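# Sort tested circuit boards into matching colored totes

## Task

Now that testing is over, take the circuit board out of every tester and drop it in the tote whose color (green or red) matches that tester's indicator light. Any board in the wrong-colored tote, or any tote that ends up off its bench, means failure. Each lid is latched by a hook that releases when you press its small black tab downward. Testers are loose: each must finish upright on the plate beneath it, still facing its original direction. The robot must not fall or end up tilted.

## Robot and tools

ROBOT. A Rainbow Robotics RB-Y1: a two-wheel differential base with two rear casters (0.58 m wide, front edge 0.10 m ahead of the wheel axle, rear 0.57 m behind; spinning in place sweeps a 0.58 m radius circle; it cannot drive sideways). On top is a folding leg and torso, a head with cameras, and two 7-joint arms, each ending in a parallel gripper with a wrist camera in a side-mounted case that can collide with things. In the starting arm pose the robot is up to 0.73 m wide. Occasionally something may tug a held part or nudge a loose item.

FRAMES. Base frame: origin on the floor between the drive wheels, x forward, y left, z up, metres. The chest, left_hand and right_hand lines are reported in it; a hand point sits between the finger pads, fingers point along the hand's -z, and they close along its x. Printed hand positions can be off, especially at long reach or under load. base_odometry is in the frame the base had at scene start; it only counts wheel rotation, so slip or bumps corrupt it. Headings are radians, positive = left.

move. Performs one action and returns state plus images. Its action is one of: base and/or joints (optionally with min_time_s or contact_limits); target alone or with min_time_s; or contact_limits alone. An empty move just reports.
- base: a single velocity command {"x_m_s", "turn_rad_s", "for_s"} relative to the robot's current motion, not a destination. x_m_s is forward speed (m/s, magnitude 0.005 to 0.4, or 0; negative reverses). turn_rad_s turns left when positive (magnitude 0.02 to 1.509, or 0). for_s is 0.1 to 5 s. Omitted speeds are 0. Acceleration is 0.4 m/s² (turns 0.5 rad/s²), so the base coasts up to 1 s (turns up to 3.1 s) after for_s; distance is roughly speed times for_s. If |x| + 0.27|turn| exceeds 0.4 both are scaled down together. The base does not stop on hitting furniture.
- joints: absolute joint targets keyed by name, radians (grippers in metres of pad opening, 0 to 0.1). Ranges: torso_squat_rad 0 to 1.2 (higher lowers the level chest), torso_shift_rad -0.3 to 0.6 (positive pushes hips forward), torso_pitch_rad -0.2 to 1.4 (positive leans forward), torso_yaw_rad -1.5 to 1.5 (positive left; raise both arms outward at least 0.2 rad first). Combined torso rules: squat+shift <= 1.52; squat-shift+pitch <= 1.57; shift+0.5pitch-0.4squat <= 0.7; shift+0.3pitch-0.5squat <= 0.39. Arm joints per side: shoulder_pitch ±2.356 (negative swings forward and up), shoulder_roll 0 to 3.141 on the left and -3.141 to 0 on the right (both lift outward), shoulder_yaw ±2.094, elbow -2.617 to 0.01 (negative bends), forearm_roll ±3.141, wrist_pitch -1.57 to 1.919, hand_roll ±2.705. head_pan_rad ±0.523 (positive left), head_tilt_rad -0.35 to 1.57 (positive looks down).
- target: absolute pose for one hand, {"side": "left"|"right", "x","y","z" in metres in the base frame (-3 to 3), "quat_wxyz" in the format the hand lines print}. It is solved once into joint angles, so the hand travels on a curve that may bow over 0.1 m on big moves; split long moves into steps. Status: reached (within 10 mm and 2 degrees), short (with the gap), or refused with a reason. Only self-collision is checked, not the scene.
- min_time_s: 0.1 to 8, the shortest duration for each arm/head/torso motion in the action.
- contact_limits: per-gripper current cap in mA, 200 to 672.5 (start value 672.5); lower means gentler grip, and it persists.
- cameras: list from head_camera, left_wrist_camera, right_wrist_camera, all; [] means none.
- blocking: true (default) waits for rest; false returns in about 0.5 s while motion continues.
To grip, command an opening at least 0.005 m narrower than the object; the gripper then reads off_target or done, both fine.

wait: seconds 0 to 10; the robot keeps doing what it was told. stop: brakes all running motions. zoom_image: camera plus region [x0, y0, x1, y1] in pixels from the top-left, at most 504 by 504. finished_scene: scene = current scene number; irreversible, and the goal must hold with the robot hands-off.

RESULT LINES. move says done or the worst status. Per-motion statuses: done, moving, off_target (stopped away from target, possibly still pushing), stopped, contact_stop (torso only), time_out, limit_stop_at_<name> (built-in limit or body guard), not_followed / joint command not followed (arm collision check withheld it, see cause:), torque_fault, limit_stop_at_motor_heat. A stop you did not command, or a refusal, cancels the rest of that reply's moves. on_its_own lists uncommanded behaviour. lidar_m gives 12 ranges in 30-degree sectors starting straight ahead and going counter-clockwise, seen at 0.23 m height; "-" means nothing. motor_effort shows wheel effort in percent (peak in brackets); over about 30 at rest suggests pushing on something. wheel_motors_off = 1 when the wheels shut down for 2 s after stalling. Joint torques, external torques, wrist force/torque (hand axes, uncalibrated offsets, saturate near 200 N) and motor temperatures are also shown.

AVOID. Arms hitting or pressing on each other (can end the scene); keep shoulder rolls about 0.5 rad outward when both reach forward. Contact torque at load limits (elbow 32.7, wrist joints 22.7, shoulder 63.7 N m) causes a 10 s whole-robot freeze. Overheating at 80 °C brakes an arm for 30 to 60 s. Loads above 3 kg per arm or far forward can tip the robot; hard forward stops make this worse. Driving the base so the upper body snags under a table can topple it. Do not drop parts, release moving items, slam, or shove hard; do not knock testers over, move them off their plates, or rotate them. The simulation keeps running while you think.

Each tool is called after "Emit:" as name([rows], argument=value, ...), one row to a line, values as JSON.

## Session

Emit:
move()

Scene clock: 0.00 s.
Joint torques (N m): no reading
External joint torques (N m): no reading
Motor temperatures (°C): left_arm=[29 32 30 34 39 36 41] | right_arm=[35 33 28 33 45 37 36]
Wrist force (N): no reading
Wrist torque (N m): no reading
Wrist force, peak (N): no reading
base_odometry: x=+0.000 y=+0.000 heading=+0.000
lidar_m: 2.52 2.77 1.96 1.99 2.31 2.11 2.09 2.32 2.40 2.35 2.77 2.54
base_status: not commanded
joint_positions: torso_squat_rad=+0.350 torso_shift_rad=+0.000 torso_pitch_rad=+0.000 torso_yaw_rad=+0.000 left_shoulder_pitch_rad=+0.027 left_shoulder_roll_rad=+0.018 left_shoulder_yaw_rad=-0.025 left_elbow_rad=-0.232 left_forearm_roll_rad=+0.014 left_wrist_pitch_rad=+0.031 left_hand_roll_rad=-0.041 left_gripper_m=+0.100 right_shoulder_pitch_rad=+0.035 right_shoulder_roll_rad=-0.046 right_shoulder_yaw_rad=+0.024 right_elbow_rad=-0.288 right_forearm_roll_rad=+0.041 right_wrist_pitch_rad=+0.022 right_hand_roll_rad=+0.009 right_gripper_m=+0.099 head_pan_rad=+0.000 head_tilt_rad=+0.400
joint_status: not commanded
wheel_motors_off: 0
motor_effort: left_wheel=-1 right_wheel=+3
chest: x=-0.2280 y=-0.0007 z=+1.2475 quat_wxyz=(+1.000, +0.000, +0.000, +0.000) (m; base frame)
left_hand: x=-0.1412 y=+0.2314 z=+0.5672 quat_wxyz=(+0.996, +0.009, -0.088, -0.022) (m; base frame)
right_hand: x=-0.1186 y=-0.2534 z=+0.5712 quat_wxyz=(+0.992, -0.025, -0.115, +0.034) (m; base frame)
pictures: head_camera, left_wrist_camera, right_wrist_camera

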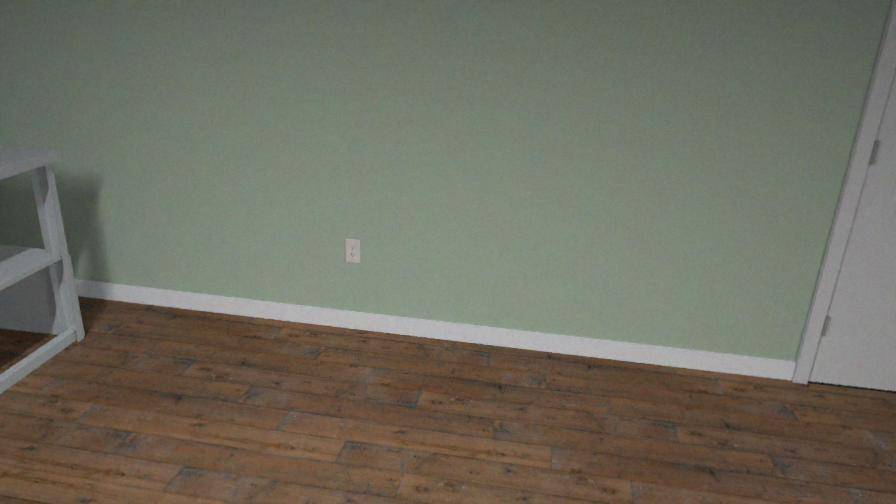

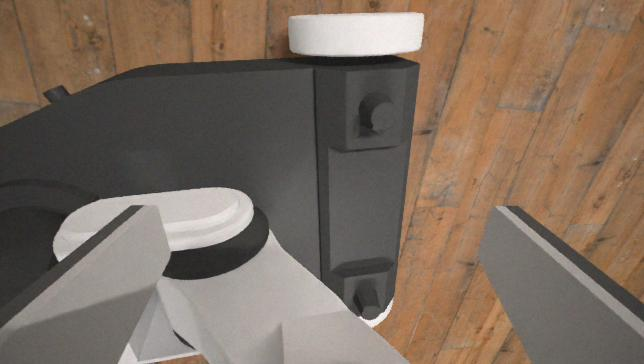

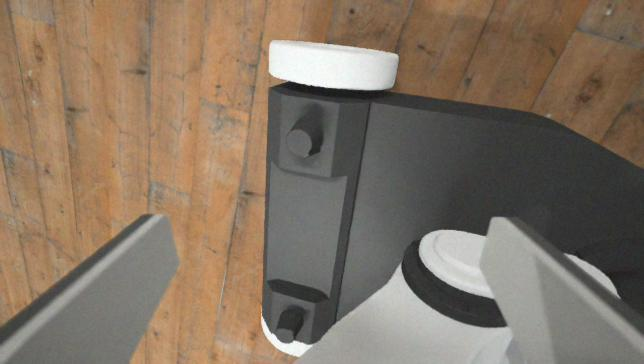

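Emit:
move(base={"turn_rad_s": 0.8, "for_s": 1.3}, joints={"head_pan_rad": 0.5}, cameras=["head_camera"])

Emit:
move(base={"turn_rad_s": 0.8, "for_s": 1.9}, cameras=["head_camera"])

Emit:
move(base={"turn_rad_s": 0.8, "for_s": 1.9}, cameras=["head_camera"])

Scene clock: 10.27 s.
Joint torques (N m): left_arm=[-1.93 0.62 0.08 -0.88 0.18 -0.45 0.11] | right_arm=[-2.25 -1.01 -0.69 -1.12 -0.16 -0.66 0.07]
External joint torques (N m): left_arm=[0 0.01 0.02 0.1 0.17 0 0.12] | right_arm=[0.05 0.79 -0.52 0.34 -0.23 -0.13 0.05]
Motor temperatures (°C): left_arm=[29 32 30 34 39 36 41] | right_arm=[35 33 28 33 45 37 36]
Wrist force (N): left_arm=[-2.7 -0.4 -9.5] | right_arm=[0.6 11.1 -12.5]
Wrist torque (N m): left_arm=[-0.01 -0.45 -0.22] | right_arm=[-0.07 0.73 0.51]
Wrist force, peak (N): left_arm=[-2.8 -0.1 -9.9] | right_arm=[0.4 11.4 -12.9]
move: done
base_odometry: x=+0.000 y=+0.000 heading=+0.845
lidar_m: 2.06 1.96 2.31 2.20 2.08 2.14 2.83 2.35 2.79 2.66 2.52 2.58
base_status: done (sent for 1.3 of 1.3 s)
joint_positions: torso_squat_rad=+0.350 torso_shift_rad=+0.000 torso_pitch_rad=+0.000 torso_yaw_rad=+0.000 left_shoulder_pitch_rad=+0.027 left_shoulder_roll_rad=+0.018 left_shoulder_yaw_rad=-0.025 left_elbow_rad=-0.232 left_forearm_roll_rad=+0.014 left_wrist_pitch_rad=+0.031 left_hand_roll_rad=-0.041 left_gripper_m=+0.100 right_shoulder_pitch_rad=+0.035 right_shoulder_roll_rad=-0.046 right_shoulder_yaw_rad=+0.024 right_elbow_rad=-0.288 right_forearm_roll_rad=+0.041 right_wrist_pitch_rad=+0.022 right_hand_roll_rad=+0.009 right_gripper_m=+0.099 head_pan_rad=+0.500 head_tilt_rad=+0.400
joint_status: all done
wheel_motors_off: 0
motor_effort: left_wheel=+0(20) right_wheel=+3(26)
chest: x=-0.2280 y=-0.0008 z=+1.2475 quat_wxyz=(+1.000, +0.000, +0.000, +0.000) (m; base frame)
left_hand: x=-0.1412 y=+0.2314 z=+0.5672 quat_wxyz=(+0.996, +0.009, -0.088, -0.022) (m; base frame)
right_hand: x=-0.1186 y=-0.2534 z=+0.5712 quat_wxyz=(+0.992, -0.025, -0.115, +0.034) (m; base frame)
pictures: head_camera
camera_calibration:
head_camera: T_world_to_cam=[[0.483687, -0.873839, 0.0495156, 0.0255097], [-0.286025, -0.211281, -0.934639, 1.35275], [0.827186, 0.43791, -0.352134, 0.619504], [0, 0, 0, 1]] pos_world=[-0.137864, 0.0368144, 1.48122]

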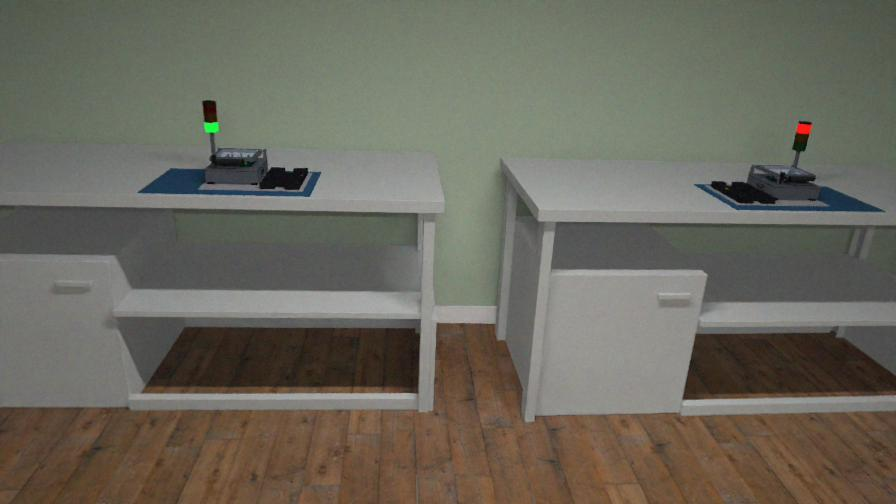

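Scene clock: 14.10 s.
Joint torques (N m): left_arm=[-2.12 0.7 -0.1 -0.89 0.19 -0.41 0.11] | right_arm=[-2.16 -1.17 -0.46 -1.28 -0.22 -0.61 -0.03]
External joint torques (N m): left_arm=[-0.19 0.08 -0.16 0.1 0.18 0.04 0.12] | right_arm=[0.14 0.64 -0.28 0.19 -0.29 -0.08 -0.04]
Motor temperatures (°C): left_arm=[29 32 30 34 39 36 41] | right_arm=[35 33 28 33 45 37 36]
Wrist force (N): left_arm=[-2.6 -0.3 -9.6] | right_arm=[0.8 11.1 -12.5]
Wrist torque (N m): left_arm=[0.00 -0.44 -0.20] | right_arm=[-0.10 0.78 0.52]
Wrist force, peak (N): left_arm=[-2.9 -0.6 -9.9] | right_arm=[0.4 11.5 -12.7]
move: done
base_odometry: x=+0.000 y=+0.000 heading=+2.364
lidar_m: 2.24 2.07 2.12 2.69 2.33 2.35 2.74 2.56 2.58 2.12 1.95 2.31
base_status: done (sent for 1.9 of 1.9 s)
joint_positions: torso_squat_rad=+0.350 torso_shift_rad=+0.000 torso_pitch_rad=+0.000 torso_yaw_rad=+0.000 left_shoulder_pitch_rad=+0.027 left_shoulder_roll_rad=+0.018 left_shoulder_yaw_rad=-0.025 left_elbow_rad=-0.232 left_forearm_roll_rad=+0.014 left_wrist_pitch_rad=+0.031 left_hand_roll_rad=-0.041 left_gripper_m=+0.100 right_shoulder_pitch_rad=+0.035 right_shoulder_roll_rad=-0.046 right_shoulder_yaw_rad=+0.024 right_elbow_rad=-0.288 right_forearm_roll_rad=+0.041 right_wrist_pitch_rad=+0.022 right_hand_roll_rad=+0.009 right_gripper_m=+0.099 head_pan_rad=+0.500 head_tilt_rad=+0.400
joint_status: not commanded
wheel_motors_off: 0
motor_effort: left_wheel=+0(14) right_wheel=+4(25)
chest: x=-0.2280 y=-0.0008 z=+1.2475 quat_wxyz=(+1.000, +0.000, +0.000, +0.000) (m; base frame)
left_hand: x=-0.1412 y=+0.2314 z=+0.5672 quat_wxyz=(+0.996, +0.009, -0.088, -0.022) (m; base frame)
right_hand: x=-0.1186 y=-0.2534 z=+0.5712 quat_wxyz=(+0.992, -0.025, -0.115, +0.034) (m; base frame)
pictures: head_camera
camera_calibration:
head_camera: T_world_to_cam=[[0.483686, -0.873838, 0.0495466, 0.025495], [-0.285994, -0.211297, -0.934645, 1.35275], [0.827197, 0.437905, -0.352113, 0.619504], [0, 0, 0, 1]] pos_world=[-0.137905, 0.0368281, 1.48122]

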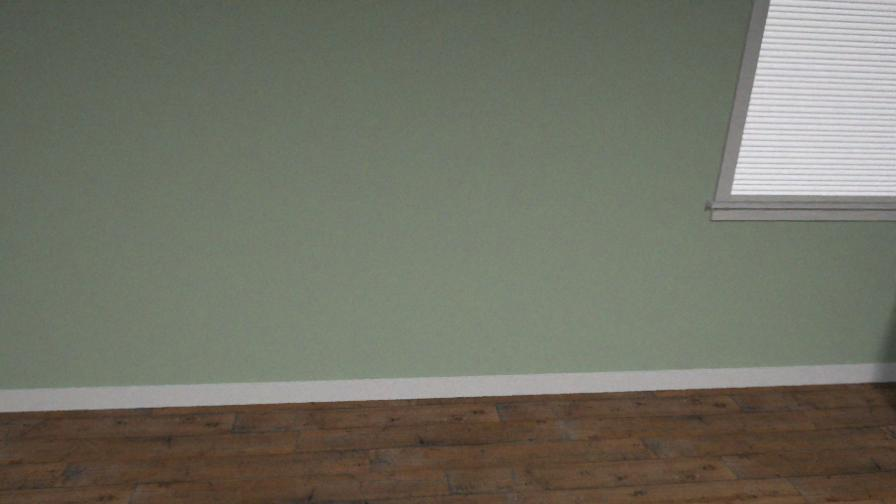

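Scene clock: 17.93 s.
Joint torques (N m): left_arm=[-2.01 0.65 0.15 -0.82 0.18 -0.49 0.06] | right_arm=[-2.42 -0.83 -0.41 -1.13 -0.09 -0.59 0.08]
External joint torques (N m): left_arm=[-0.08 0.04 0.1 0.16 0.18 -0.03 0.06] | right_arm=[-0.12 0.97 -0.23 0.33 -0.15 -0.07 0.07]
Motor temperatures (°C): left_arm=[29 32 30 34 39 36 41] | right_arm=[35 33 28 33 45 37 36]
Wrist force (N): left_arm=[-2.8 -0.5 -9.6] | right_arm=[0.5 11.1 -12.3]
Wrist torque (N m): left_arm=[0.03 -0.46 -0.21] | right_arm=[-0.07 0.72 0.50]
Wrist force, peak (N): left_arm=[-2.9 -0.5 -9.9] | right_arm=[0.9 11.2 -12.8]
move: done
base_odometry: x=+0.000 y=+0.000 heading=-2.399
lidar_m: 2.57 2.32 2.34 2.76 2.51 2.53 2.21 1.99 2.35 2.30 2.09 2.10
base_status: done (sent for 1.9 of 1.9 s)
joint_positions: torso_squat_rad=+0.350 torso_shift_rad=+0.000 torso_pitch_rad=+0.000 torso_yaw_rad=+0.000 left_shoulder_pitch_rad=+0.027 left_shoulder_roll_rad=+0.018 left_shoulder_yaw_rad=-0.025 left_elbow_rad=-0.232 left_forearm_roll_rad=+0.014 left_wrist_pitch_rad=+0.031 left_hand_roll_rad=-0.041 left_gripper_m=+0.100 right_shoulder_pitch_rad=+0.035 right_shoulder_roll_rad=-0.046 right_shoulder_yaw_rad=+0.024 right_elbow_rad=-0.288 right_forearm_roll_rad=+0.041 right_wrist_pitch_rad=+0.022 right_hand_roll_rad=+0.009 right_gripper_m=+0.099 head_pan_rad=+0.500 head_tilt_rad=+0.400
joint_status: not commanded
wheel_motors_off: 0
motor_effort: left_wheel=+1(15) right_wheel=+4(25)
chest: x=-0.2280 y=-0.0008 z=+1.2475 quat_wxyz=(+1.000, +0.000, +0.000, +0.000) (m; base frame)
left_hand: x=-0.1412 y=+0.2314 z=+0.5672 quat_wxyz=(+0.996, +0.009, -0.088, -0.022) (m; base frame)
right_hand: x=-0.1186 y=-0.2534 z=+0.5712 quat_wxyz=(+0.992, -0.025, -0.115, +0.034) (m; base frame)
pictures: head_camera
camera_calibration:
head_camera: T_world_to_cam=[[0.483686, -0.873838, 0.0495482, 0.0254944], [-0.28599, -0.211297, -0.934646, 1.35276], [0.827198, 0.437905, -0.352111, 0.619503], [0, 0, 0, 1]] pos_world=[-0.137909, 0.0368278, 1.48122]

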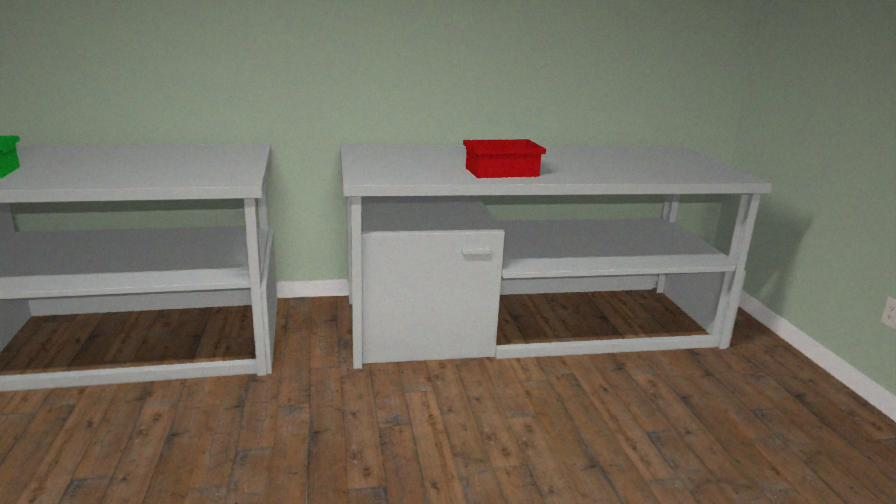

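Emit:
move(base={"turn_rad_s": -0.8, "for_s": 2.55}, joints={"head_pan_rad": 0.0}, cameras=["head_camera"])

Emit:
move(base={"x_m_s": 0.4, "for_s": 3.7}, joints={"head_tilt_rad": 0.65, "torso_squat_rad": 0.35}, cameras=["head_camera"])

Emit:
zoom_image(camera="head_camera", region=[250, 100, 650, 400])

Scene clock: 49.03 s.
Joint torques (N m): left_arm=[-1.95 0.69 0.1 -0.86 0.11 -0.45 0.09] | right_arm=[-2.18 -0.91 -0.37 -1.26 -0.25 -0.56 0.02]
External joint torques (N m): left_arm=[-0.02 0.08 0.04 0.12 0.11 0.01 0.1] | right_arm=[0.12 0.9 -0.2 0.21 -0.31 -0.04 0.01]
Motor temperatures (°C): left_arm=[29 32 30 34 39 36 41] | right_arm=[35 33 28 33 45 37 36]
Wrist force (N): left_arm=[-2.7 -0.3 -9.7] | right_arm=[0.7 11.1 -12.7]
Wrist torque (N m): left_arm=[-0.01 -0.46 -0.20] | right_arm=[-0.08 0.75 0.50]
Wrist force, peak (N): left_arm=[-2.8 -0.2 -10.0] | right_arm=[1.0 11.4 -12.9]
move: done
base_odometry: x=+0.000 y=+0.000 heading=+1.831
lidar_m: 2.31 2.26 2.09 2.12 2.70 2.32 2.34 2.74 2.54 2.58 2.12 1.96
base_status: done (sent for 2.57 of 2.57 s)
joint_positions: torso_squat_rad=+0.350 torso_shift_rad=+0.000 torso_pitch_rad=+0.000 torso_yaw_rad=+0.000 left_shoulder_pitch_rad=+0.027 left_shoulder_roll_rad=+0.018 left_shoulder_yaw_rad=-0.025 left_elbow_rad=-0.232 left_forearm_roll_rad=+0.014 left_wrist_pitch_rad=+0.031 left_hand_roll_rad=-0.041 left_gripper_m=+0.100 right_shoulder_pitch_rad=+0.035 right_shoulder_roll_rad=-0.046 right_shoulder_yaw_rad=+0.024 right_elbow_rad=-0.288 right_forearm_roll_rad=+0.041 right_wrist_pitch_rad=+0.022 right_hand_roll_rad=+0.009 right_gripper_m=+0.099 head_pan_rad=+0.000 head_tilt_rad=+0.400
joint_status: all done
wheel_motors_off: 0
motor_effort: left_wheel=+4(30) right_wheel=+2(22)
chest: x=-0.2280 y=-0.0007 z=+1.2475 quat_wxyz=(+1.000, +0.000, +0.000, +0.000) (m; base frame)
left_hand: x=-0.1412 y=+0.2314 z=+0.5672 quat_wxyz=(+0.996, +0.009, -0.088, -0.022) (m; base frame)
right_hand: x=-0.1186 y=-0.2534 z=+0.5712 quat_wxyz=(+0.992, -0.025, -0.115, +0.034) (m; base frame)
pictures: head_camera
camera_calibration:
head_camera: T_world_to_cam=[[0.00561779, -0.998762, 0.0494347, -0.0729331], [-0.352691, -0.0482376, -0.934496, 1.33895], [0.935723, -0.0121854, -0.352525, 0.642047], [0, 0, 0, 1]] pos_world=[-0.128133, -0.000431588, 1.48118]

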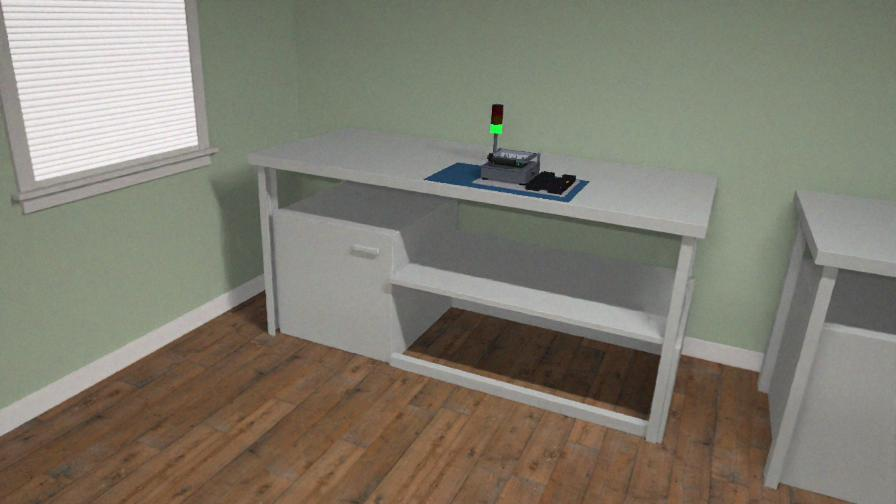

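Scene clock: 54.27 s.
Joint torques (N m): left_arm=[-1.7 0.97 0.1 -0.92 0.2 -0.42 0.1] | right_arm=[-2.24 -1.13 -0.43 -1.25 -0.23 -0.61 0.09]
External joint torques (N m): left_arm=[0.23 0.37 0.04 0.06 0.2 0.03 0.11] | right_arm=[0.05 0.67 -0.25 0.21 -0.29 -0.08 0.08]
Motor temperatures (°C): left_arm=[29 32 30 34 39 36 41] | right_arm=[35 33 28 33 45 37 36]
Wrist force (N): left_arm=[-2.7 -0.4 -9.7] | right_arm=[0.6 11.0 -12.5]
Wrist torque (N m): left_arm=[-0.01 -0.46 -0.21] | right_arm=[-0.06 0.75 0.49]
Wrist force, peak (N): left_arm=[-2.7 -0.3 -10.0] | right_arm=[0.4 11.4 -12.8]
move: done
base_odometry: x=-0.381 y=+1.430 heading=+1.831
lidar_m: 0.85 0.85 1.49 1.51 1.93 3.71 3.72 3.37 3.13 1.15 0.84 1.31
base_status: done (sent for 3.7 of 3.7 s)
joint_positions: torso_squat_rad=+0.350 torso_shift_rad=+0.000 torso_pitch_rad=+0.000 torso_yaw_rad=+0.000 left_shoulder_pitch_rad=+0.026 left_shoulder_roll_rad=+0.018 left_shoulder_yaw_rad=-0.025 left_elbow_rad=-0.232 left_forearm_roll_rad=+0.014 left_wrist_pitch_rad=+0.031 left_hand_roll_rad=-0.041 left_gripper_m=+0.100 right_shoulder_pitch_rad=+0.035 right_shoulder_roll_rad=-0.046 right_shoulder_yaw_rad=+0.024 right_elbow_rad=-0.288 right_forearm_roll_rad=+0.041 right_wrist_pitch_rad=+0.022 right_hand_roll_rad=+0.009 right_gripper_m=+0.099 head_pan_rad=+0.000 head_tilt_rad=+0.650
joint_status: all done
wheel_motors_off: 0
motor_effort: left_wheel=-4(30) right_wheel=+2(30)
chest: x=-0.2280 y=-0.0007 z=+1.2475 quat_wxyz=(+1.000, +0.000, +0.000, +0.000) (m; base frame)
left_hand: x=-0.1412 y=+0.2314 z=+0.5672 quat_wxyz=(+0.996, +0.009, -0.088, -0.022) (m; base frame)
right_hand: x=-0.1186 y=-0.2534 z=+0.5712 quat_wxyz=(+0.992, -0.025, -0.115, +0.034) (m; base frame)
pictures: head_camera
camera_calibration:
head_camera: T_world_to_cam=[[0.017907, -0.998758, 0.0464852, -0.066133], [-0.57299, -0.0483518, -0.818135, 1.12516], [0.819367, -0.0119852, -0.573144, 0.937363], [0, 0, 0, 1]] pos_world=[-0.122152, -0.000412776, 1.46085]

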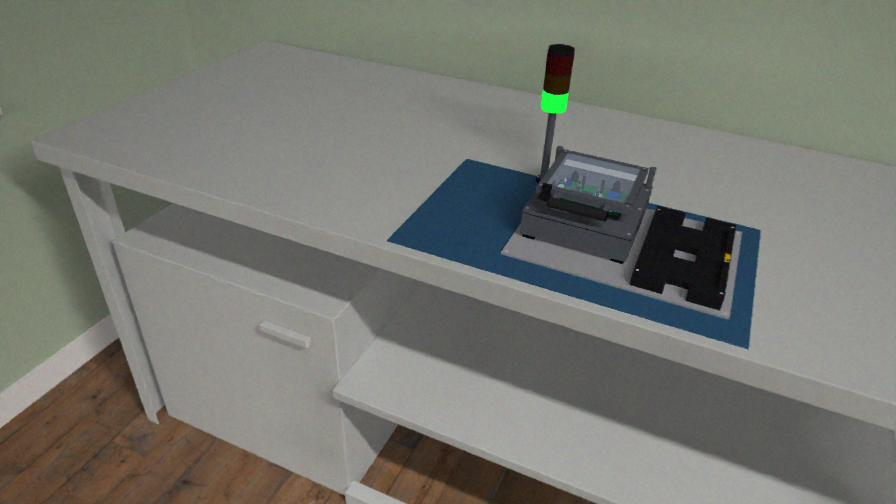

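Scaled by 1.260 from the camera's 896x504 image, which has a finer 1280x720 frame.

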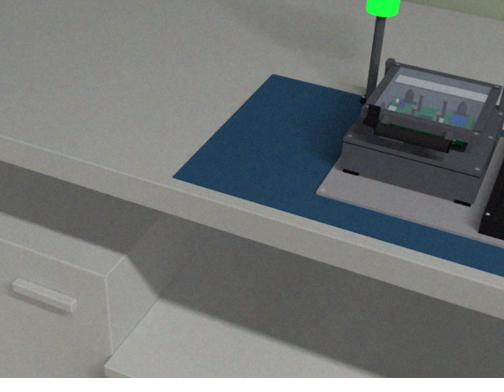

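Emit:
move(base={"turn_rad_s": -0.4, "for_s": 1.0}, joints={"head_tilt_rad": 0.6}, cameras=[])

Emit:
move(base={"x_m_s": 0.25, "for_s": 1.0}, joints={"torso_pitch_rad": 0.3}, cameras=["head_camera"])

Emit:
zoom_image(camera="head_camera", region=[250, 120, 650, 420])

Scene clock: 69.27 s.
Joint torques (N m): left_arm=[-1.63 0.5 0.04 -0.96 0.22 -0.44 0.1] | right_arm=[-2.26 -0.91 -0.17 -1.27 -0.09 -0.62 0.05]
External joint torques (N m): left_arm=[0.3 -0.1 -0.02 0.03 0.21 0.01 0.11] | right_arm=[0.04 0.9 0.01 0.19 -0.15 -0.09 0.04]
Motor temperatures (°C): left_arm=[29 32 30 34 39 36 41] | right_arm=[35 33 28 33 45 37 36]
Wrist force (N): left_arm=[-2.7 -0.6 -9.4] | right_arm=[0.6 11.0 -12.5]
Wrist torque (N m): left_arm=[0.03 -0.45 -0.20] | right_arm=[-0.07 0.75 0.52]
Wrist force, peak (N): left_arm=[-2.9 -0.4 -10.0] | right_arm=[0.9 11.4 -13.0]
move: done
base_odometry: x=-0.381 y=+1.430 heading=+1.431
lidar_m: 1.31 0.85 0.95 1.50 1.56 2.16 3.71 4.27 3.24 2.78 1.12 0.84
base_status: done (sent for 1 of 1 s)
joint_positions: torso_squat_rad=+0.350 torso_shift_rad=+0.000 torso_pitch_rad=+0.000 torso_yaw_rad=+0.000 left_shoulder_pitch_rad=+0.027 left_shoulder_roll_rad=+0.018 left_shoulder_yaw_rad=-0.025 left_elbow_rad=-0.232 left_forearm_roll_rad=+0.014 left_wrist_pitch_rad=+0.031 left_hand_roll_rad=-0.041 left_gripper_m=+0.100 right_shoulder_pitch_rad=+0.035 right_shoulder_roll_rad=-0.046 right_shoulder_yaw_rad=+0.024 right_elbow_rad=-0.288 right_forearm_roll_rad=+0.041 right_wrist_pitch_rad=+0.022 right_hand_roll_rad=+0.009 right_gripper_m=+0.099 head_pan_rad=+0.000 head_tilt_rad=+0.600
joint_status: all done
wheel_motors_off: 0
motor_effort: left_wheel=+3(29) right_wheel=+1(28)
chest: x=-0.2280 y=-0.0007 z=+1.2475 quat_wxyz=(+1.000, +0.000, +0.000, +0.000) (m; base frame)
left_hand: x=-0.1412 y=+0.2314 z=+0.5672 quat_wxyz=(+0.996, +0.009, -0.088, -0.022) (m; base frame)
right_hand: x=-0.1186 y=-0.2534 z=+0.5712 quat_wxyz=(+0.992, -0.025, -0.115, +0.034) (m; base frame)
pictures: none
No camera images: "cameras" was empty.

Scene clock: 71.20 s.
Joint torques (N m): left_arm=[5.88 0.73 0.05 2.02 0.23 0.22 0.06] | right_arm=[6.17 -0.91 -0.68 1.71 -0.19 -0.01 0.04]
External joint torques (N m): left_arm=[-0.29 0.08 -0.03 -0.19 0.23 0.09 0.05] | right_arm=[-0.33 0.91 -0.39 -0.14 -0.17 -0.1 0.05]
Motor temperatures (°C): left_arm=[29 32 30 34 39 36 41] | right_arm=[35 33 28 33 45 37 36]
Wrist force (N): left_arm=[-0.9 0.1 -9.6] | right_arm=[2.8 11.3 -12.7]
Wrist torque (N m): left_arm=[-0.04 -0.35 -0.20] | right_arm=[-0.13 0.88 0.53]
Wrist force, peak (N): left_arm=[-2.9 -0.5 -9.8] | right_arm=[2.5 11.1 -13.1]
move: done
base_odometry: x=-0.346 y=+1.678 heading=+1.431
lidar_m: 1.06 0.72 0.65 1.50 1.56 2.16 3.95 4.37 3.24 1.36 0.67 0.85
base_status: done (sent for 1 of 1 s)
joint_positions: torso_squat_rad=+0.350 torso_shift_rad=+0.000 torso_pitch_rad=+0.300 torso_yaw_rad=+0.000 left_shoulder_pitch_rad=+0.027 left_shoulder_roll_rad=+0.018 left_shoulder_yaw_rad=-0.025 left_elbow_rad=-0.232 left_forearm_roll_rad=+0.014 left_wrist_pitch_rad=+0.031 left_hand_roll_rad=-0.041 left_gripper_m=+0.100 right_shoulder_pitch_rad=+0.035 right_shoulder_roll_rad=-0.046 right_shoulder_yaw_rad=+0.024 right_elbow_rad=-0.288 right_forearm_roll_rad=+0.041 right_wrist_pitch_rad=+0.022 right_hand_roll_rad=+0.009 right_gripper_m=+0.099 head_pan_rad=+0.000 head_tilt_rad=+0.600
joint_status: all done
wheel_motors_off: 0
motor_effort: left_wheel=-4(34) right_wheel=+1(32)
chest: x=-0.1365 y=-0.0007 z=+1.2337 quat_wxyz=(+0.989, +0.000, +0.150, +0.000) (m; base frame)
left_hand: x=-0.2547 y=+0.2314 z=+0.5582 quat_wxyz=(+0.998, +0.006, +0.062, -0.023) (m; base frame)
right_hand: x=-0.2319 y=-0.2534 z=+0.5553 quat_wxyz=(+0.999, -0.019, +0.034, +0.038) (m; base frame)
pictures: head_camera
camera_calibration:
head_camera: T_world_to_cam=[[0.0290095, -0.998754, 0.0406064, -0.0584551], [-0.757666, -0.0484682, -0.65084, 0.939293], [0.651998, -0.0118856, -0.758128, 1.05089], [0, 0, 0, 1]] pos_world=[0.0281853, -0.000365929, 1.41042]

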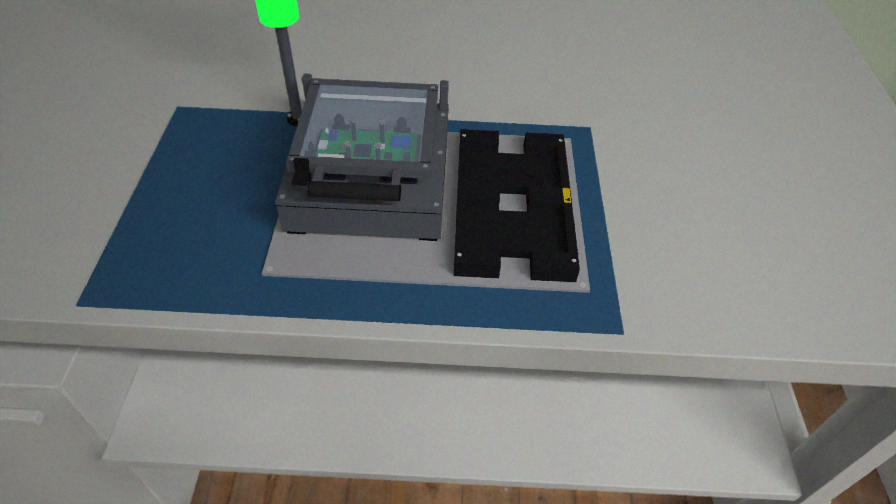

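Scaled by 1.260 from the camera's 896x504 image, which has a finer 1280x720 frame.

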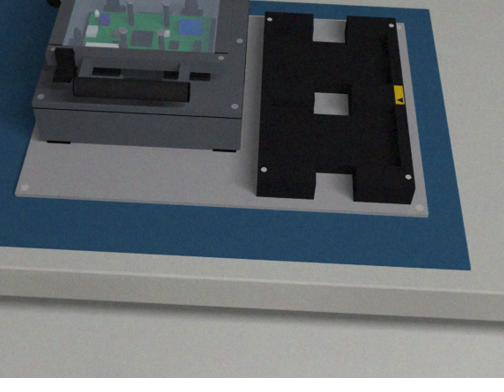

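Emit:
zoom_image(camera="head_camera", region=[250, 60, 470, 250])

Scaled by 2.291 from the camera's 896x504 image, which has a finer 1280x720 frame.

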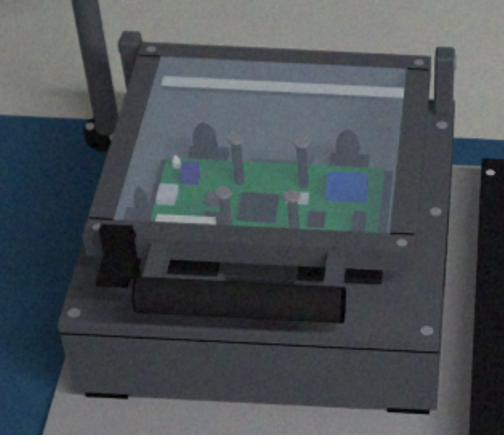

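Emit:
move(joints={"left_shoulder_pitch_rad": 0.5, "left_shoulder_roll_rad": 0.35, "left_elbow_rad": -2.3, "right_shoulder_pitch_rad": 0.5, "right_shoulder_roll_rad": -0.35, "right_elbow_rad": -2.3}, cameras=[])

Emit:
move(base={"x_m_s": 0.12, "for_s": 1.0}, joints={"head_tilt_rad": 0.65}, cameras=["head_camera"])

Emit:
move(target={"side": "left", "x": 0.3, "y": 0.26, "z": 1.14, "quat_wxyz": [1, 0, 0, 0]}, cameras=["head_camera","left_wrist_camera"])

Scene clock: 106.57 s.
Joint torques (N m): left_arm=[1.95 4.68 3.42 -8.77 0.26 -1.65 0.05] | right_arm=[2.56 -5.13 -3.57 -8.93 0.04 -1.78 0.05]
External joint torques (N m): left_arm=[0.43 0.88 0.12 1.17 0.23 0.23 0.1] | right_arm=[0.28 -0.63 0.11 1.35 -0.2 0.14 0]
Motor temperatures (°C): left_arm=[29 32 30 34 38 36 41] | right_arm=[35 33 28 33 45 37 36]
Wrist force (N): left_arm=[-7.6 -2.1 -4.9] | right_arm=[-3.6 13.0 -7.4]
Wrist torque (N m): left_arm=[0.13 -0.75 -0.18] | right_arm=[-0.23 0.54 0.46]
Wrist force, peak (N): left_arm=[-4.7 -1.1 -9.6] | right_arm=[3.3 12.3 -12.9]
move: done
base_odometry: x=-0.346 y=+1.678 heading=+1.431
lidar_m: 1.06 0.72 0.67 1.49 1.56 2.16 3.96 4.35 3.24 1.36 0.67 0.85
base_status: not commanded
joint_positions: torso_squat_rad=+0.350 torso_shift_rad=+0.000 torso_pitch_rad=+0.300 torso_yaw_rad=+0.000 left_shoulder_pitch_rad=+0.500 left_shoulder_roll_rad=+0.350 left_shoulder_yaw_rad=-0.025 left_elbow_rad=-2.300 left_forearm_roll_rad=+0.014 left_wrist_pitch_rad=+0.031 left_hand_roll_rad=-0.041 left_gripper_m=+0.100 right_shoulder_pitch_rad=+0.500 right_shoulder_roll_rad=-0.350 right_shoulder_yaw_rad=+0.024 right_elbow_rad=-2.300 right_forearm_roll_rad=+0.041 right_wrist_pitch_rad=+0.021 right_hand_roll_rad=+0.009 right_gripper_m=+0.099 head_pan_rad=+0.000 head_tilt_rad=+0.600
joint_status: all done
wheel_motors_off: 0
motor_effort: left_wheel=-4(6) right_wheel=+5(5)
chest: x=-0.1366 y=-0.0007 z=+1.2337 quat_wxyz=(+0.989, +0.000, +0.149, +0.000) (m; base frame)
left_hand: x=+0.1954 y=+0.2723 z=+1.0307 quat_wxyz=(+0.731, +0.085, -0.658, -0.160) (m; base frame)
right_hand: x=+0.1956 y=-0.2732 z=+1.0325 quat_wxyz=(+0.726, -0.093, -0.661, +0.168) (m; base frame)
pictures: none
No camera images: "cameras" was empty.

Scene clock: 108.43 s.
Joint torques (N m): left_arm=[1.37 4.73 3.3 -8.81 0.25 -1.62 0.08] | right_arm=[2.67 -5.11 -3.62 -8.9 -0.03 -1.82 0.08]
External joint torques (N m): left_arm=[-0.16 0.93 0 1.12 0.22 0.25 0.13] | right_arm=[0.39 -0.61 0.06 1.38 -0.27 0.11 0.03]
Motor temperatures (°C): left_arm=[29 32 30 34 38 36 41] | right_arm=[35 33 28 33 45 37 36]
Wrist force (N): left_arm=[-7.7 -2.5 -4.6] | right_arm=[-3.4 13.1 -7.3]
Wrist torque (N m): left_arm=[0.17 -0.77 -0.17] | right_arm=[-0.28 0.56 0.46]
Wrist force, peak (N): left_arm=[-7.9 -2.4 -4.8] | right_arm=[-3.6 13.4 -7.6]
move: done
base_odometry: x=-0.329 y=+1.796 heading=+1.430
lidar_m: 0.93 0.73 0.59 1.15 1.55 2.16 4.08 4.37 3.25 0.99 0.61 0.86
base_status: done (sent for 1 of 1 s)
joint_positions: torso_squat_rad=+0.350 torso_shift_rad=+0.000 torso_pitch_rad=+0.300 torso_yaw_rad=+0.000 left_shoulder_pitch_rad=+0.500 left_shoulder_roll_rad=+0.350 left_shoulder_yaw_rad=-0.025 left_elbow_rad=-2.300 left_forearm_roll_rad=+0.014 left_wrist_pitch_rad=+0.031 left_hand_roll_rad=-0.041 left_gripper_m=+0.100 right_shoulder_pitch_rad=+0.500 right_shoulder_roll_rad=-0.350 right_shoulder_yaw_rad=+0.024 right_elbow_rad=-2.300 right_forearm_roll_rad=+0.041 right_wrist_pitch_rad=+0.021 right_hand_roll_rad=+0.009 right_gripper_m=+0.099 head_pan_rad=+0.000 head_tilt_rad=+0.650
joint_status: all done
wheel_motors_off: 0
motor_effort: left_wheel=-5(20) right_wheel=+2(25)
chest: x=-0.1366 y=-0.0007 z=+1.2337 quat_wxyz=(+0.989, +0.000, +0.149, +0.000) (m; base frame)
left_hand: x=+0.1954 y=+0.2723 z=+1.0307 quat_wxyz=(+0.731, +0.085, -0.658, -0.160) (m; base frame)
right_hand: x=+0.1956 y=-0.2732 z=+1.0325 quat_wxyz=(+0.726, -0.093, -0.661, +0.168) (m; base frame)
pictures: head_camera
camera_calibration:
head_camera: T_world_to_cam=[[0.0310395, -0.998753, 0.0390942, -0.0562049], [-0.789124, -0.0484925, -0.612317, 0.882802], [0.61345, -0.0118441, -0.789645, 1.09352], [0, 0, 0, 1]] pos_world=[0.027567, -0.000373799, 1.40624]

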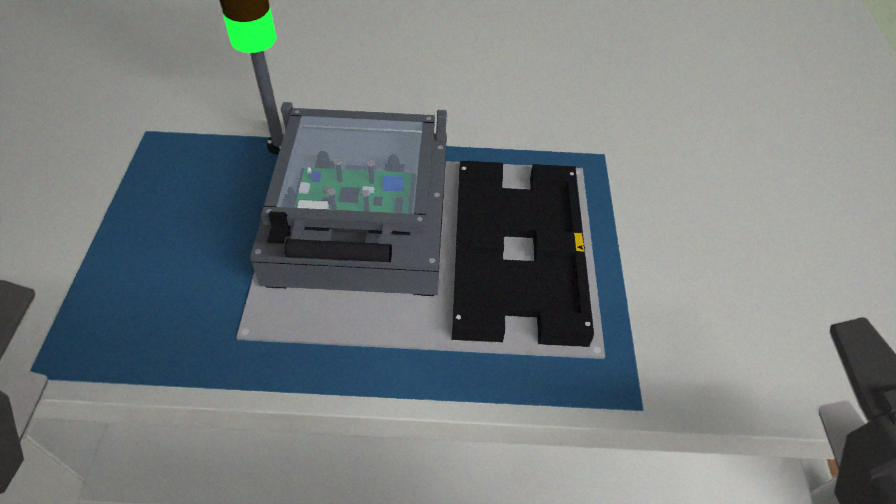

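Scene clock: 111.10 s.
Joint torques (N m): left_arm=[-16.76 9.34 8.17 -0.92 0.06 -0.31 -0.01] | right_arm=[2.21 -4.74 -3.54 -9.04 0.03 -1.84 0.12]
External joint torques (N m): left_arm=[1.63 -1.13 -1.4 0.56 0.04 -0.24 -0.01] | right_arm=[-0.06 -0.24 0.14 1.24 -0.21 0.09 0.07]
Motor temperatures (°C): left_arm=[29 32 30 34 38 36 41] | right_arm=[35 33 28 33 45 37 36]
Wrist force (N): left_arm=[-1.4 -0.1 -9.6] | right_arm=[-3.5 13.1 -7.5]
Wrist torque (N m): left_arm=[-0.02 -0.39 -0.20] | right_arm=[-0.25 0.56 0.45]
Wrist force, peak (N): left_arm=[-5.7 1.6 -9.0] | right_arm=[-3.4 13.3 -7.7]
move: done
base_odometry: x=-0.329 y=+1.796 heading=+1.430
lidar_m: 0.93 0.71 0.60 1.14 1.55 2.17 4.08 4.36 3.25 0.99 0.61 0.85
base_status: not commanded
joint_positions: torso_squat_rad=+0.350 torso_shift_rad=+0.000 torso_pitch_rad=+0.300 torso_yaw_rad=+0.000 left_shoulder_pitch_rad=-1.334 left_shoulder_roll_rad=+1.128 left_shoulder_yaw_rad=-0.591 left_elbow_rad=-1.580 left_forearm_roll_rad=+1.440 left_wrist_pitch_rad=+1.919 left_hand_roll_rad=+0.727 left_gripper_m=+0.100 right_shoulder_pitch_rad=+0.500 right_shoulder_roll_rad=-0.350 right_shoulder_yaw_rad=+0.024 right_elbow_rad=-2.300 right_forearm_roll_rad=+0.041 right_wrist_pitch_rad=+0.021 right_hand_roll_rad=+0.009 right_gripper_m=+0.099 head_pan_rad=+0.000 head_tilt_rad=+0.650
joint_status: all done
wheel_motors_off: 0
motor_effort: left_wheel=-3(6) right_wheel=+3(5)
chest: x=-0.1366 y=-0.0007 z=+1.2337 quat_wxyz=(+0.989, +0.000, +0.149, +0.000) (m; base frame)
left_hand: x=+0.3000 y=+0.2602 z=+1.1403 quat_wxyz=(+1.000, +0.000, -0.001, +0.000) (m; base frame)
left_hand_status: reached (checked arc, planned for 2.2 s): 0 mm and 0.2 deg off.
right_hand: x=+0.1956 y=-0.2732 z=+1.0325 quat_wxyz=(+0.726, -0.093, -0.661, +0.168) (m; base frame)
pictures: head_camera, left_wrist_camera
camera_calibration:
head_camera: T_world_to_cam=[[0.0310304, -0.998754, 0.0390745, -0.0561943], [-0.78909, -0.0484739, -0.612362, 0.882843], [0.613493, -0.0118314, -0.789611, 1.0935], [0, 0, 0, 1]] pos_world=[0.0275328, -0.000391749, 1.40625]
left_wrist_camera: T_world_to_cam=[[0.999823, 0.0160561, -0.0098373, -0.294275], [0.0188161, -0.872005, 0.489136, -0.302303], [-0.000724569, -0.489234, -0.872152, 1.19107], [0, 0, 0, 1]] pos_world=[0.300774, 0.323828, 1.18377]

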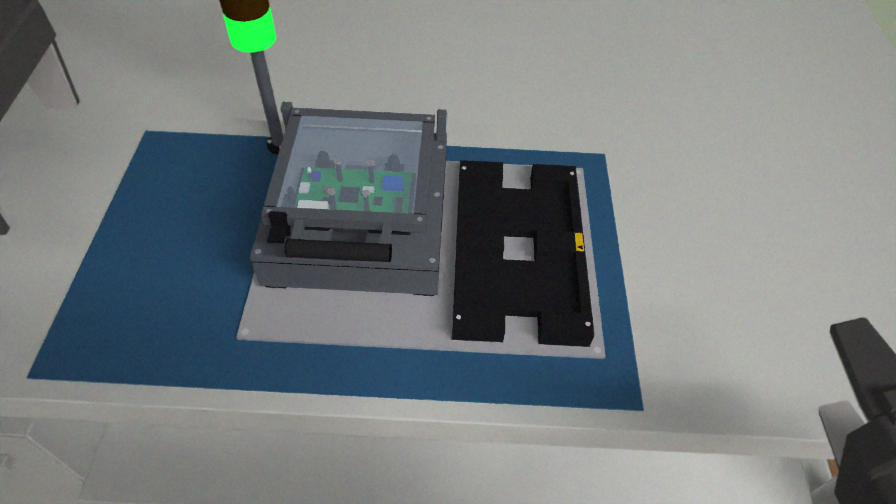

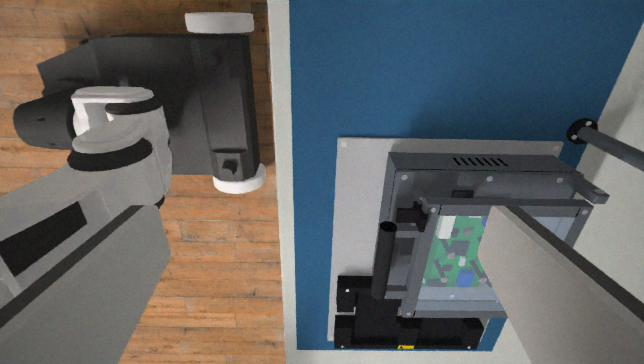

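Emit:
zoom_image(camera="left_wrist_camera", region=[360, 140, 520, 330])

Emit:
zoom_image(camera="head_camera", region=[250, 180, 400, 290])

Scaled by 2.653 from the camera's 644x364 image, which has a finer 920x520 frame.

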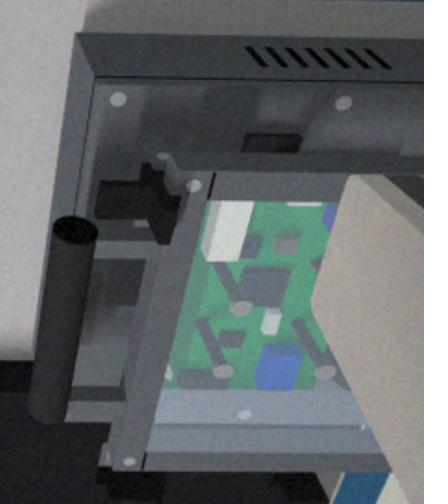

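Scaled by 3.360 from the camera's 896x504 image, which has a finer 1280x720 frame.

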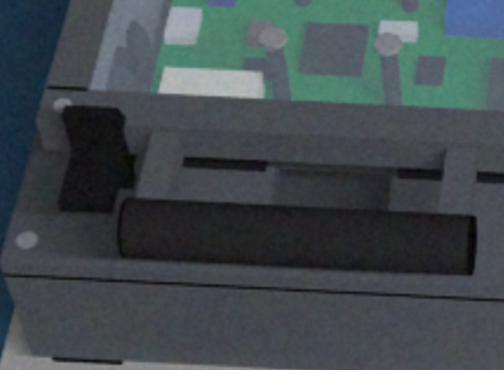

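Emit:
move(target={"side": "right", "x": 0.24, "y": 0.03, "z": 1.04, "quat_wxyz": [0.924, 0, -0.383, 0]}, cameras=["head_camera","right_wrist_camera"])

Emit:
zoom_image(camera="right_wrist_camera", region=[200, 60, 520, 260])

Scene clock: 159.77 s.
Joint torques (N m): left_arm=[-16.73 9.69 8.42 -0.98 0.16 -0.21 -0.09] | right_arm=[-10.79 6.49 -2.83 -6.19 0.96 -1.32 0.43]
External joint torques (N m): left_arm=[1.66 -0.77 -1.15 0.5 0.14 -0.14 -0.09] | right_arm=[1.83 0.34 -0.22 1.75 -0.24 -0.37 0.39]
Motor temperatures (°C): left_arm=[29 32 30 33 38 35 41] | right_arm=[35 33 28 34 45 37 36]
Wrist force (N): left_arm=[-1.9 -0.1 -9.7] | right_arm=[-2.2 11.1 -11.3]
Wrist torque (N m): left_arm=[-0.02 -0.44 -0.21] | right_arm=[-0.09 0.59 0.47]
Wrist force, peak (N): left_arm=[-1.7 -0.1 -10.0] | right_arm=[-2.4 11.1 -11.4]
move: done
base_odometry: x=-0.329 y=+1.796 heading=+1.430
lidar_m: 0.94 0.73 0.59 1.14 1.55 2.15 4.07 4.36 3.24 0.99 0.62 0.85
base_status: not commanded
joint_positions: torso_squat_rad=+0.350 torso_shift_rad=+0.000 torso_pitch_rad=+0.300 torso_yaw_rad=+0.000 left_shoulder_pitch_rad=-1.334 left_shoulder_roll_rad=+1.128 left_shoulder_yaw_rad=-0.591 left_elbow_rad=-1.580 left_forearm_roll_rad=+1.440 left_wrist_pitch_rad=+1.919 left_hand_roll_rad=+0.727 left_gripper_m=+0.100 right_shoulder_pitch_rad=-0.722 right_shoulder_roll_rad=+0.000 right_shoulder_yaw_rad=+0.814 right_elbow_rad=-2.038 right_forearm_roll_rad=+0.413 right_wrist_pitch_rad=+1.862 right_hand_roll_rad=-0.870 right_gripper_m=+0.099 head_pan_rad=+0.000 head_tilt_rad=+0.650
joint_status: all done
wheel_motors_off: 0
motor_effort: left_wheel=-4(5) right_wheel=+5(6)
chest: x=-0.1366 y=-0.0007 z=+1.2337 quat_wxyz=(+0.989, +0.000, +0.149, +0.000) (m; base frame)
left_hand: x=+0.3000 y=+0.2601 z=+1.1403 quat_wxyz=(+1.000, +0.000, -0.001, +0.000) (m; base frame)
right_hand: x=+0.2400 y=+0.0300 z=+1.0402 quat_wxyz=(+0.924, +0.000, -0.383, +0.000) (m; base frame)
right_hand_status: reached (checked arc, planned for 1.6 s): 0 mm and 0.0 deg off.
pictures: head_camera, right_wrist_camera
camera_calibration:
head_camera: T_world_to_cam=[[0.0310107, -0.998755, 0.0390622, -0.0561944], [-0.789093, -0.0484508, -0.61236, 0.882842], [0.613491, -0.011834, -0.789613, 1.0935], [0, 0, 0, 1]] pos_world=[0.0275358, -0.00040967, 1.40625]
right_wrist_camera: T_world_to_cam=[[-0.69402, 0.0204176, -0.719667, 0.917057], [-0.307064, 0.895727, 0.321534, -0.25446], [0.65119, 0.444135, -0.615383, 0.542203], [0, 0, 0, 1]] pos_world=[0.205242, -0.0316085, 1.07546]

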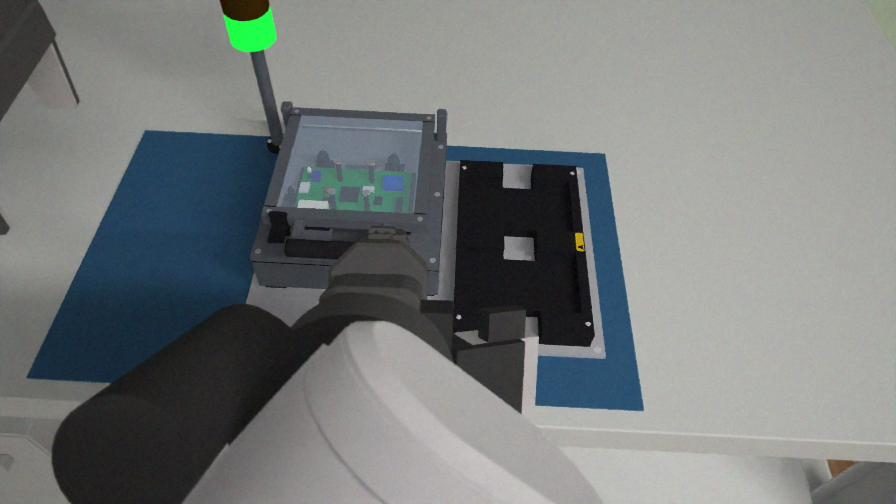

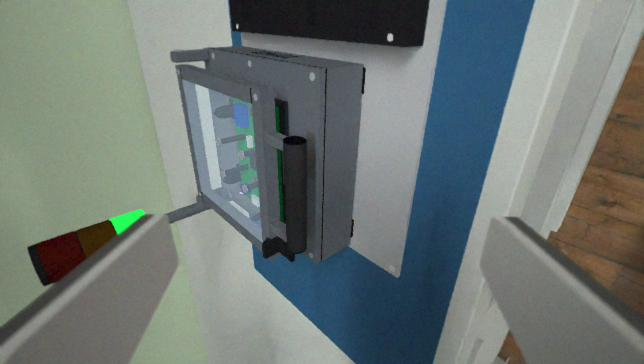

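Scaled by 1.575 from the camera's 644x364 image, which has a finer 1265x715 frame.

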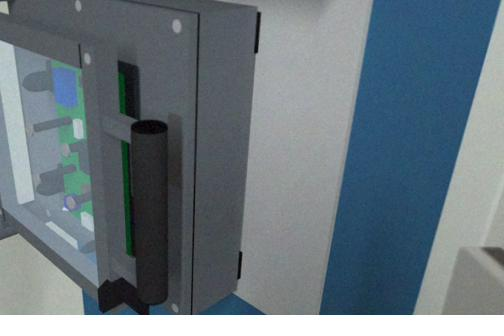

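Emit:
move(joints={"left_gripper_m": 0.0}, cameras=[])

Emit:
move(target={"side": "left", "x": 0.364, "y": 0.167, "z": 0.99, "quat_wxyz": [1, 0, 0, 0]}, cameras=["left_wrist_camera","right_wrist_camera"])

Emit:
zoom_image(camera="right_wrist_camera", region=[200, 100, 420, 300])

Scene clock: 179.73 s.
Joint torques (N m): left_arm=[-16.73 9.55 8.61 -0.85 0.1 -0.33 -0.01] | right_arm=[-10.65 6.66 -2.78 -6.25 0.95 -1.26 0.37]
External joint torques (N m): left_arm=[1.67 -0.92 -0.96 0.64 0.08 -0.26 -0.01] | right_arm=[1.97 0.5 -0.17 1.7 -0.26 -0.31 0.33]
Motor temperatures (°C): left_arm=[29 32 30 33 38 35 41] | right_arm=[35 33 28 33 45 37 36]
Wrist force (N): left_arm=[-1.6 -0.1 -9.4] | right_arm=[-2.4 11.0 -11.5]
Wrist torque (N m): left_arm=[-0.02 -0.41 -0.20] | right_arm=[-0.10 0.56 0.47]
Wrist force, peak (N): left_arm=[-1.7 0.0 -10.0] | right_arm=[-2.4 11.0 -11.5]
move: done
base_odometry: x=-0.329 y=+1.796 heading=+1.430
lidar_m: 0.94 0.73 0.59 1.14 1.56 2.15 4.08 4.36 3.25 1.00 0.61 0.86
base_status: not commanded
joint_positions: torso_squat_rad=+0.350 torso_shift_rad=+0.000 torso_pitch_rad=+0.300 torso_yaw_rad=+0.000 left_shoulder_pitch_rad=-1.334 left_shoulder_roll_rad=+1.128 left_shoulder_yaw_rad=-0.591 left_elbow_rad=-1.580 left_forearm_roll_rad=+1.440 left_wrist_pitch_rad=+1.919 left_hand_roll_rad=+0.727 left_gripper_m=+0.000 right_shoulder_pitch_rad=-0.722 right_shoulder_roll_rad=+0.000 right_shoulder_yaw_rad=+0.814 right_elbow_rad=-2.038 right_forearm_roll_rad=+0.413 right_wrist_pitch_rad=+1.862 right_hand_roll_rad=-0.870 right_gripper_m=+0.099 head_pan_rad=+0.000 head_tilt_rad=+0.650
joint_status: all done
wheel_motors_off: 0
motor_effort: left_wheel=-3(5) right_wheel=+4(6)
chest: x=-0.1366 y=-0.0007 z=+1.2337 quat_wxyz=(+0.989, +0.000, +0.149, +0.000) (m; base frame)
left_hand: x=+0.3000 y=+0.2601 z=+1.1403 quat_wxyz=(+1.000, +0.000, -0.001, +0.000) (m; base frame)
right_hand: x=+0.2400 y=+0.0300 z=+1.0402 quat_wxyz=(+0.924, +0.000, -0.383, +0.000) (m; base frame)
pictures: none
No camera images: "cameras" was empty.

Scene clock: 180.93 s.
Joint torques (N m): left_arm=[-21.42 8.62 7.66 -2.82 0.39 0.02 -0.03] | right_arm=[-10.58 6.79 -2.85 -6.88 0.98 -1.04 0.44]
External joint torques (N m): left_arm=[0.99 0.04 -0.25 0.84 0.37 0.1 -0.03] | right_arm=[2.04 0.63 -0.24 1.07 -0.23 -0.09 0.4]
Motor temperatures (°C): left_arm=[29 32 30 33 38 35 41] | right_arm=[35 33 28 33 45 37 36]
Wrist force (N): left_arm=[-1.8 0.2 -9.9] | right_arm=[-2.2 10.6 -11.0]
Wrist torque (N m): left_arm=[-0.06 -0.41 -0.22] | right_arm=[-0.04 0.58 0.48]
Wrist force, peak (N): left_arm=[-2.2 -0.2 -11.2] | right_arm=[-2.4 11.0 -11.4]
move: done
base_odometry: x=-0.329 y=+1.796 heading=+1.430
lidar_m: 0.94 0.73 0.59 1.15 1.56 2.16 4.07 4.36 3.25 0.99 0.61 0.85
base_status: not commanded
joint_positions: torso_squat_rad=+0.350 torso_shift_rad=+0.000 torso_pitch_rad=+0.300 torso_yaw_rad=+0.000 left_shoulder_pitch_rad=-1.361 left_shoulder_roll_rad=+0.676 left_shoulder_yaw_rad=-0.806 left_elbow_rad=-1.086 left_forearm_roll_rad=+1.144 left_wrist_pitch_rad=+1.613 left_hand_roll_rad=+0.627 left_gripper_m=+0.000 right_shoulder_pitch_rad=-0.722 right_shoulder_roll_rad=+0.000 right_shoulder_yaw_rad=+0.814 right_elbow_rad=-2.038 right_forearm_roll_rad=+0.413 right_wrist_pitch_rad=+1.862 right_hand_roll_rad=-0.870 right_gripper_m=+0.099 head_pan_rad=+0.000 head_tilt_rad=+0.650
joint_status: all done
wheel_motors_off: 0
motor_effort: left_wheel=-4(6) right_wheel=+4(6)
chest: x=-0.1366 y=-0.0008 z=+1.2337 quat_wxyz=(+0.989, +0.000, +0.149, +0.000) (m; base frame)
left_hand: x=+0.3638 y=+0.1669 z=+0.9900 quat_wxyz=(+1.000, +0.000, -0.001, +0.000) (m; base frame)
left_hand_status: reached (checked arc, planned for 0.8 s): 0 mm and 0.1 deg off.
right_hand: x=+0.2400 y=+0.0300 z=+1.0402 quat_wxyz=(+0.924, +0.000, -0.383, +0.000) (m; base frame)
pictures: left_wrist_camera, right_wrist_camera
camera_calibration:
left_wrist_camera: T_world_to_cam=[[0.999819, 0.0154004, -0.0111713, -0.356614], [0.0188959, -0.872242, 0.488709, -0.310881], [-0.00221779, -0.488831, -0.872376, 1.0151], [0, 0, 0, 1]] pos_world=[0.364675, 0.230541, 1.03349]
right_wrist_camera: T_world_to_cam=[[-0.694064, 0.0203937, -0.719624, 0.916993], [-0.307004, 0.895766, 0.321485, -0.254384], [0.651171, 0.444059, -0.615458, 0.542277], [0, 0, 0, 1]] pos_world=[0.20524, -0.0316354, 1.07542]

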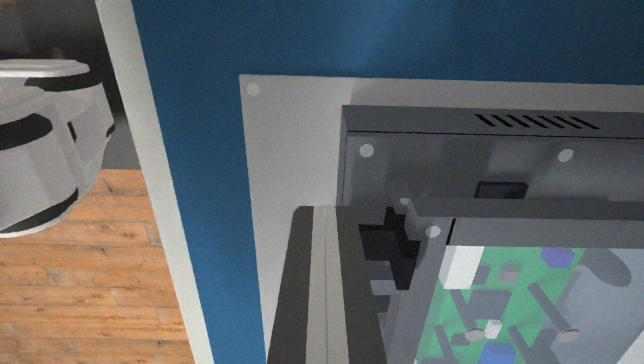

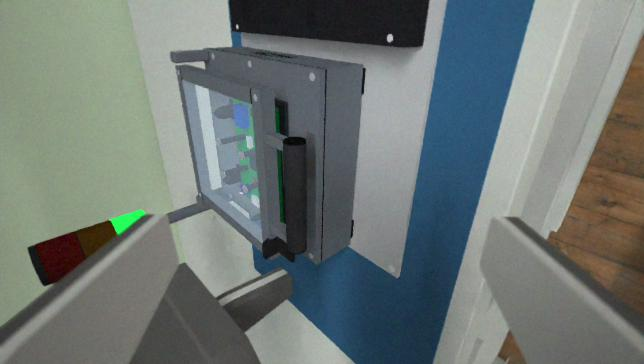

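Scaled by 2.291 from the camera's 644x364 image, which has a finer 1265x715 frame.

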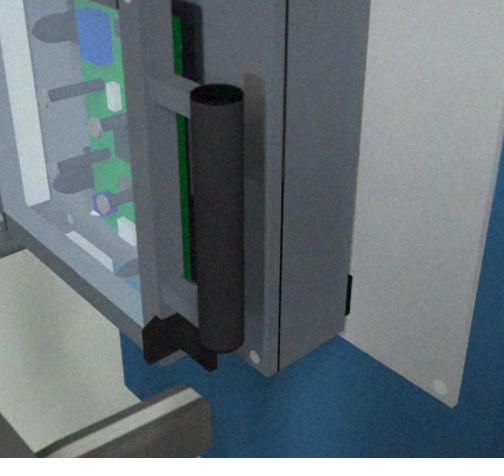

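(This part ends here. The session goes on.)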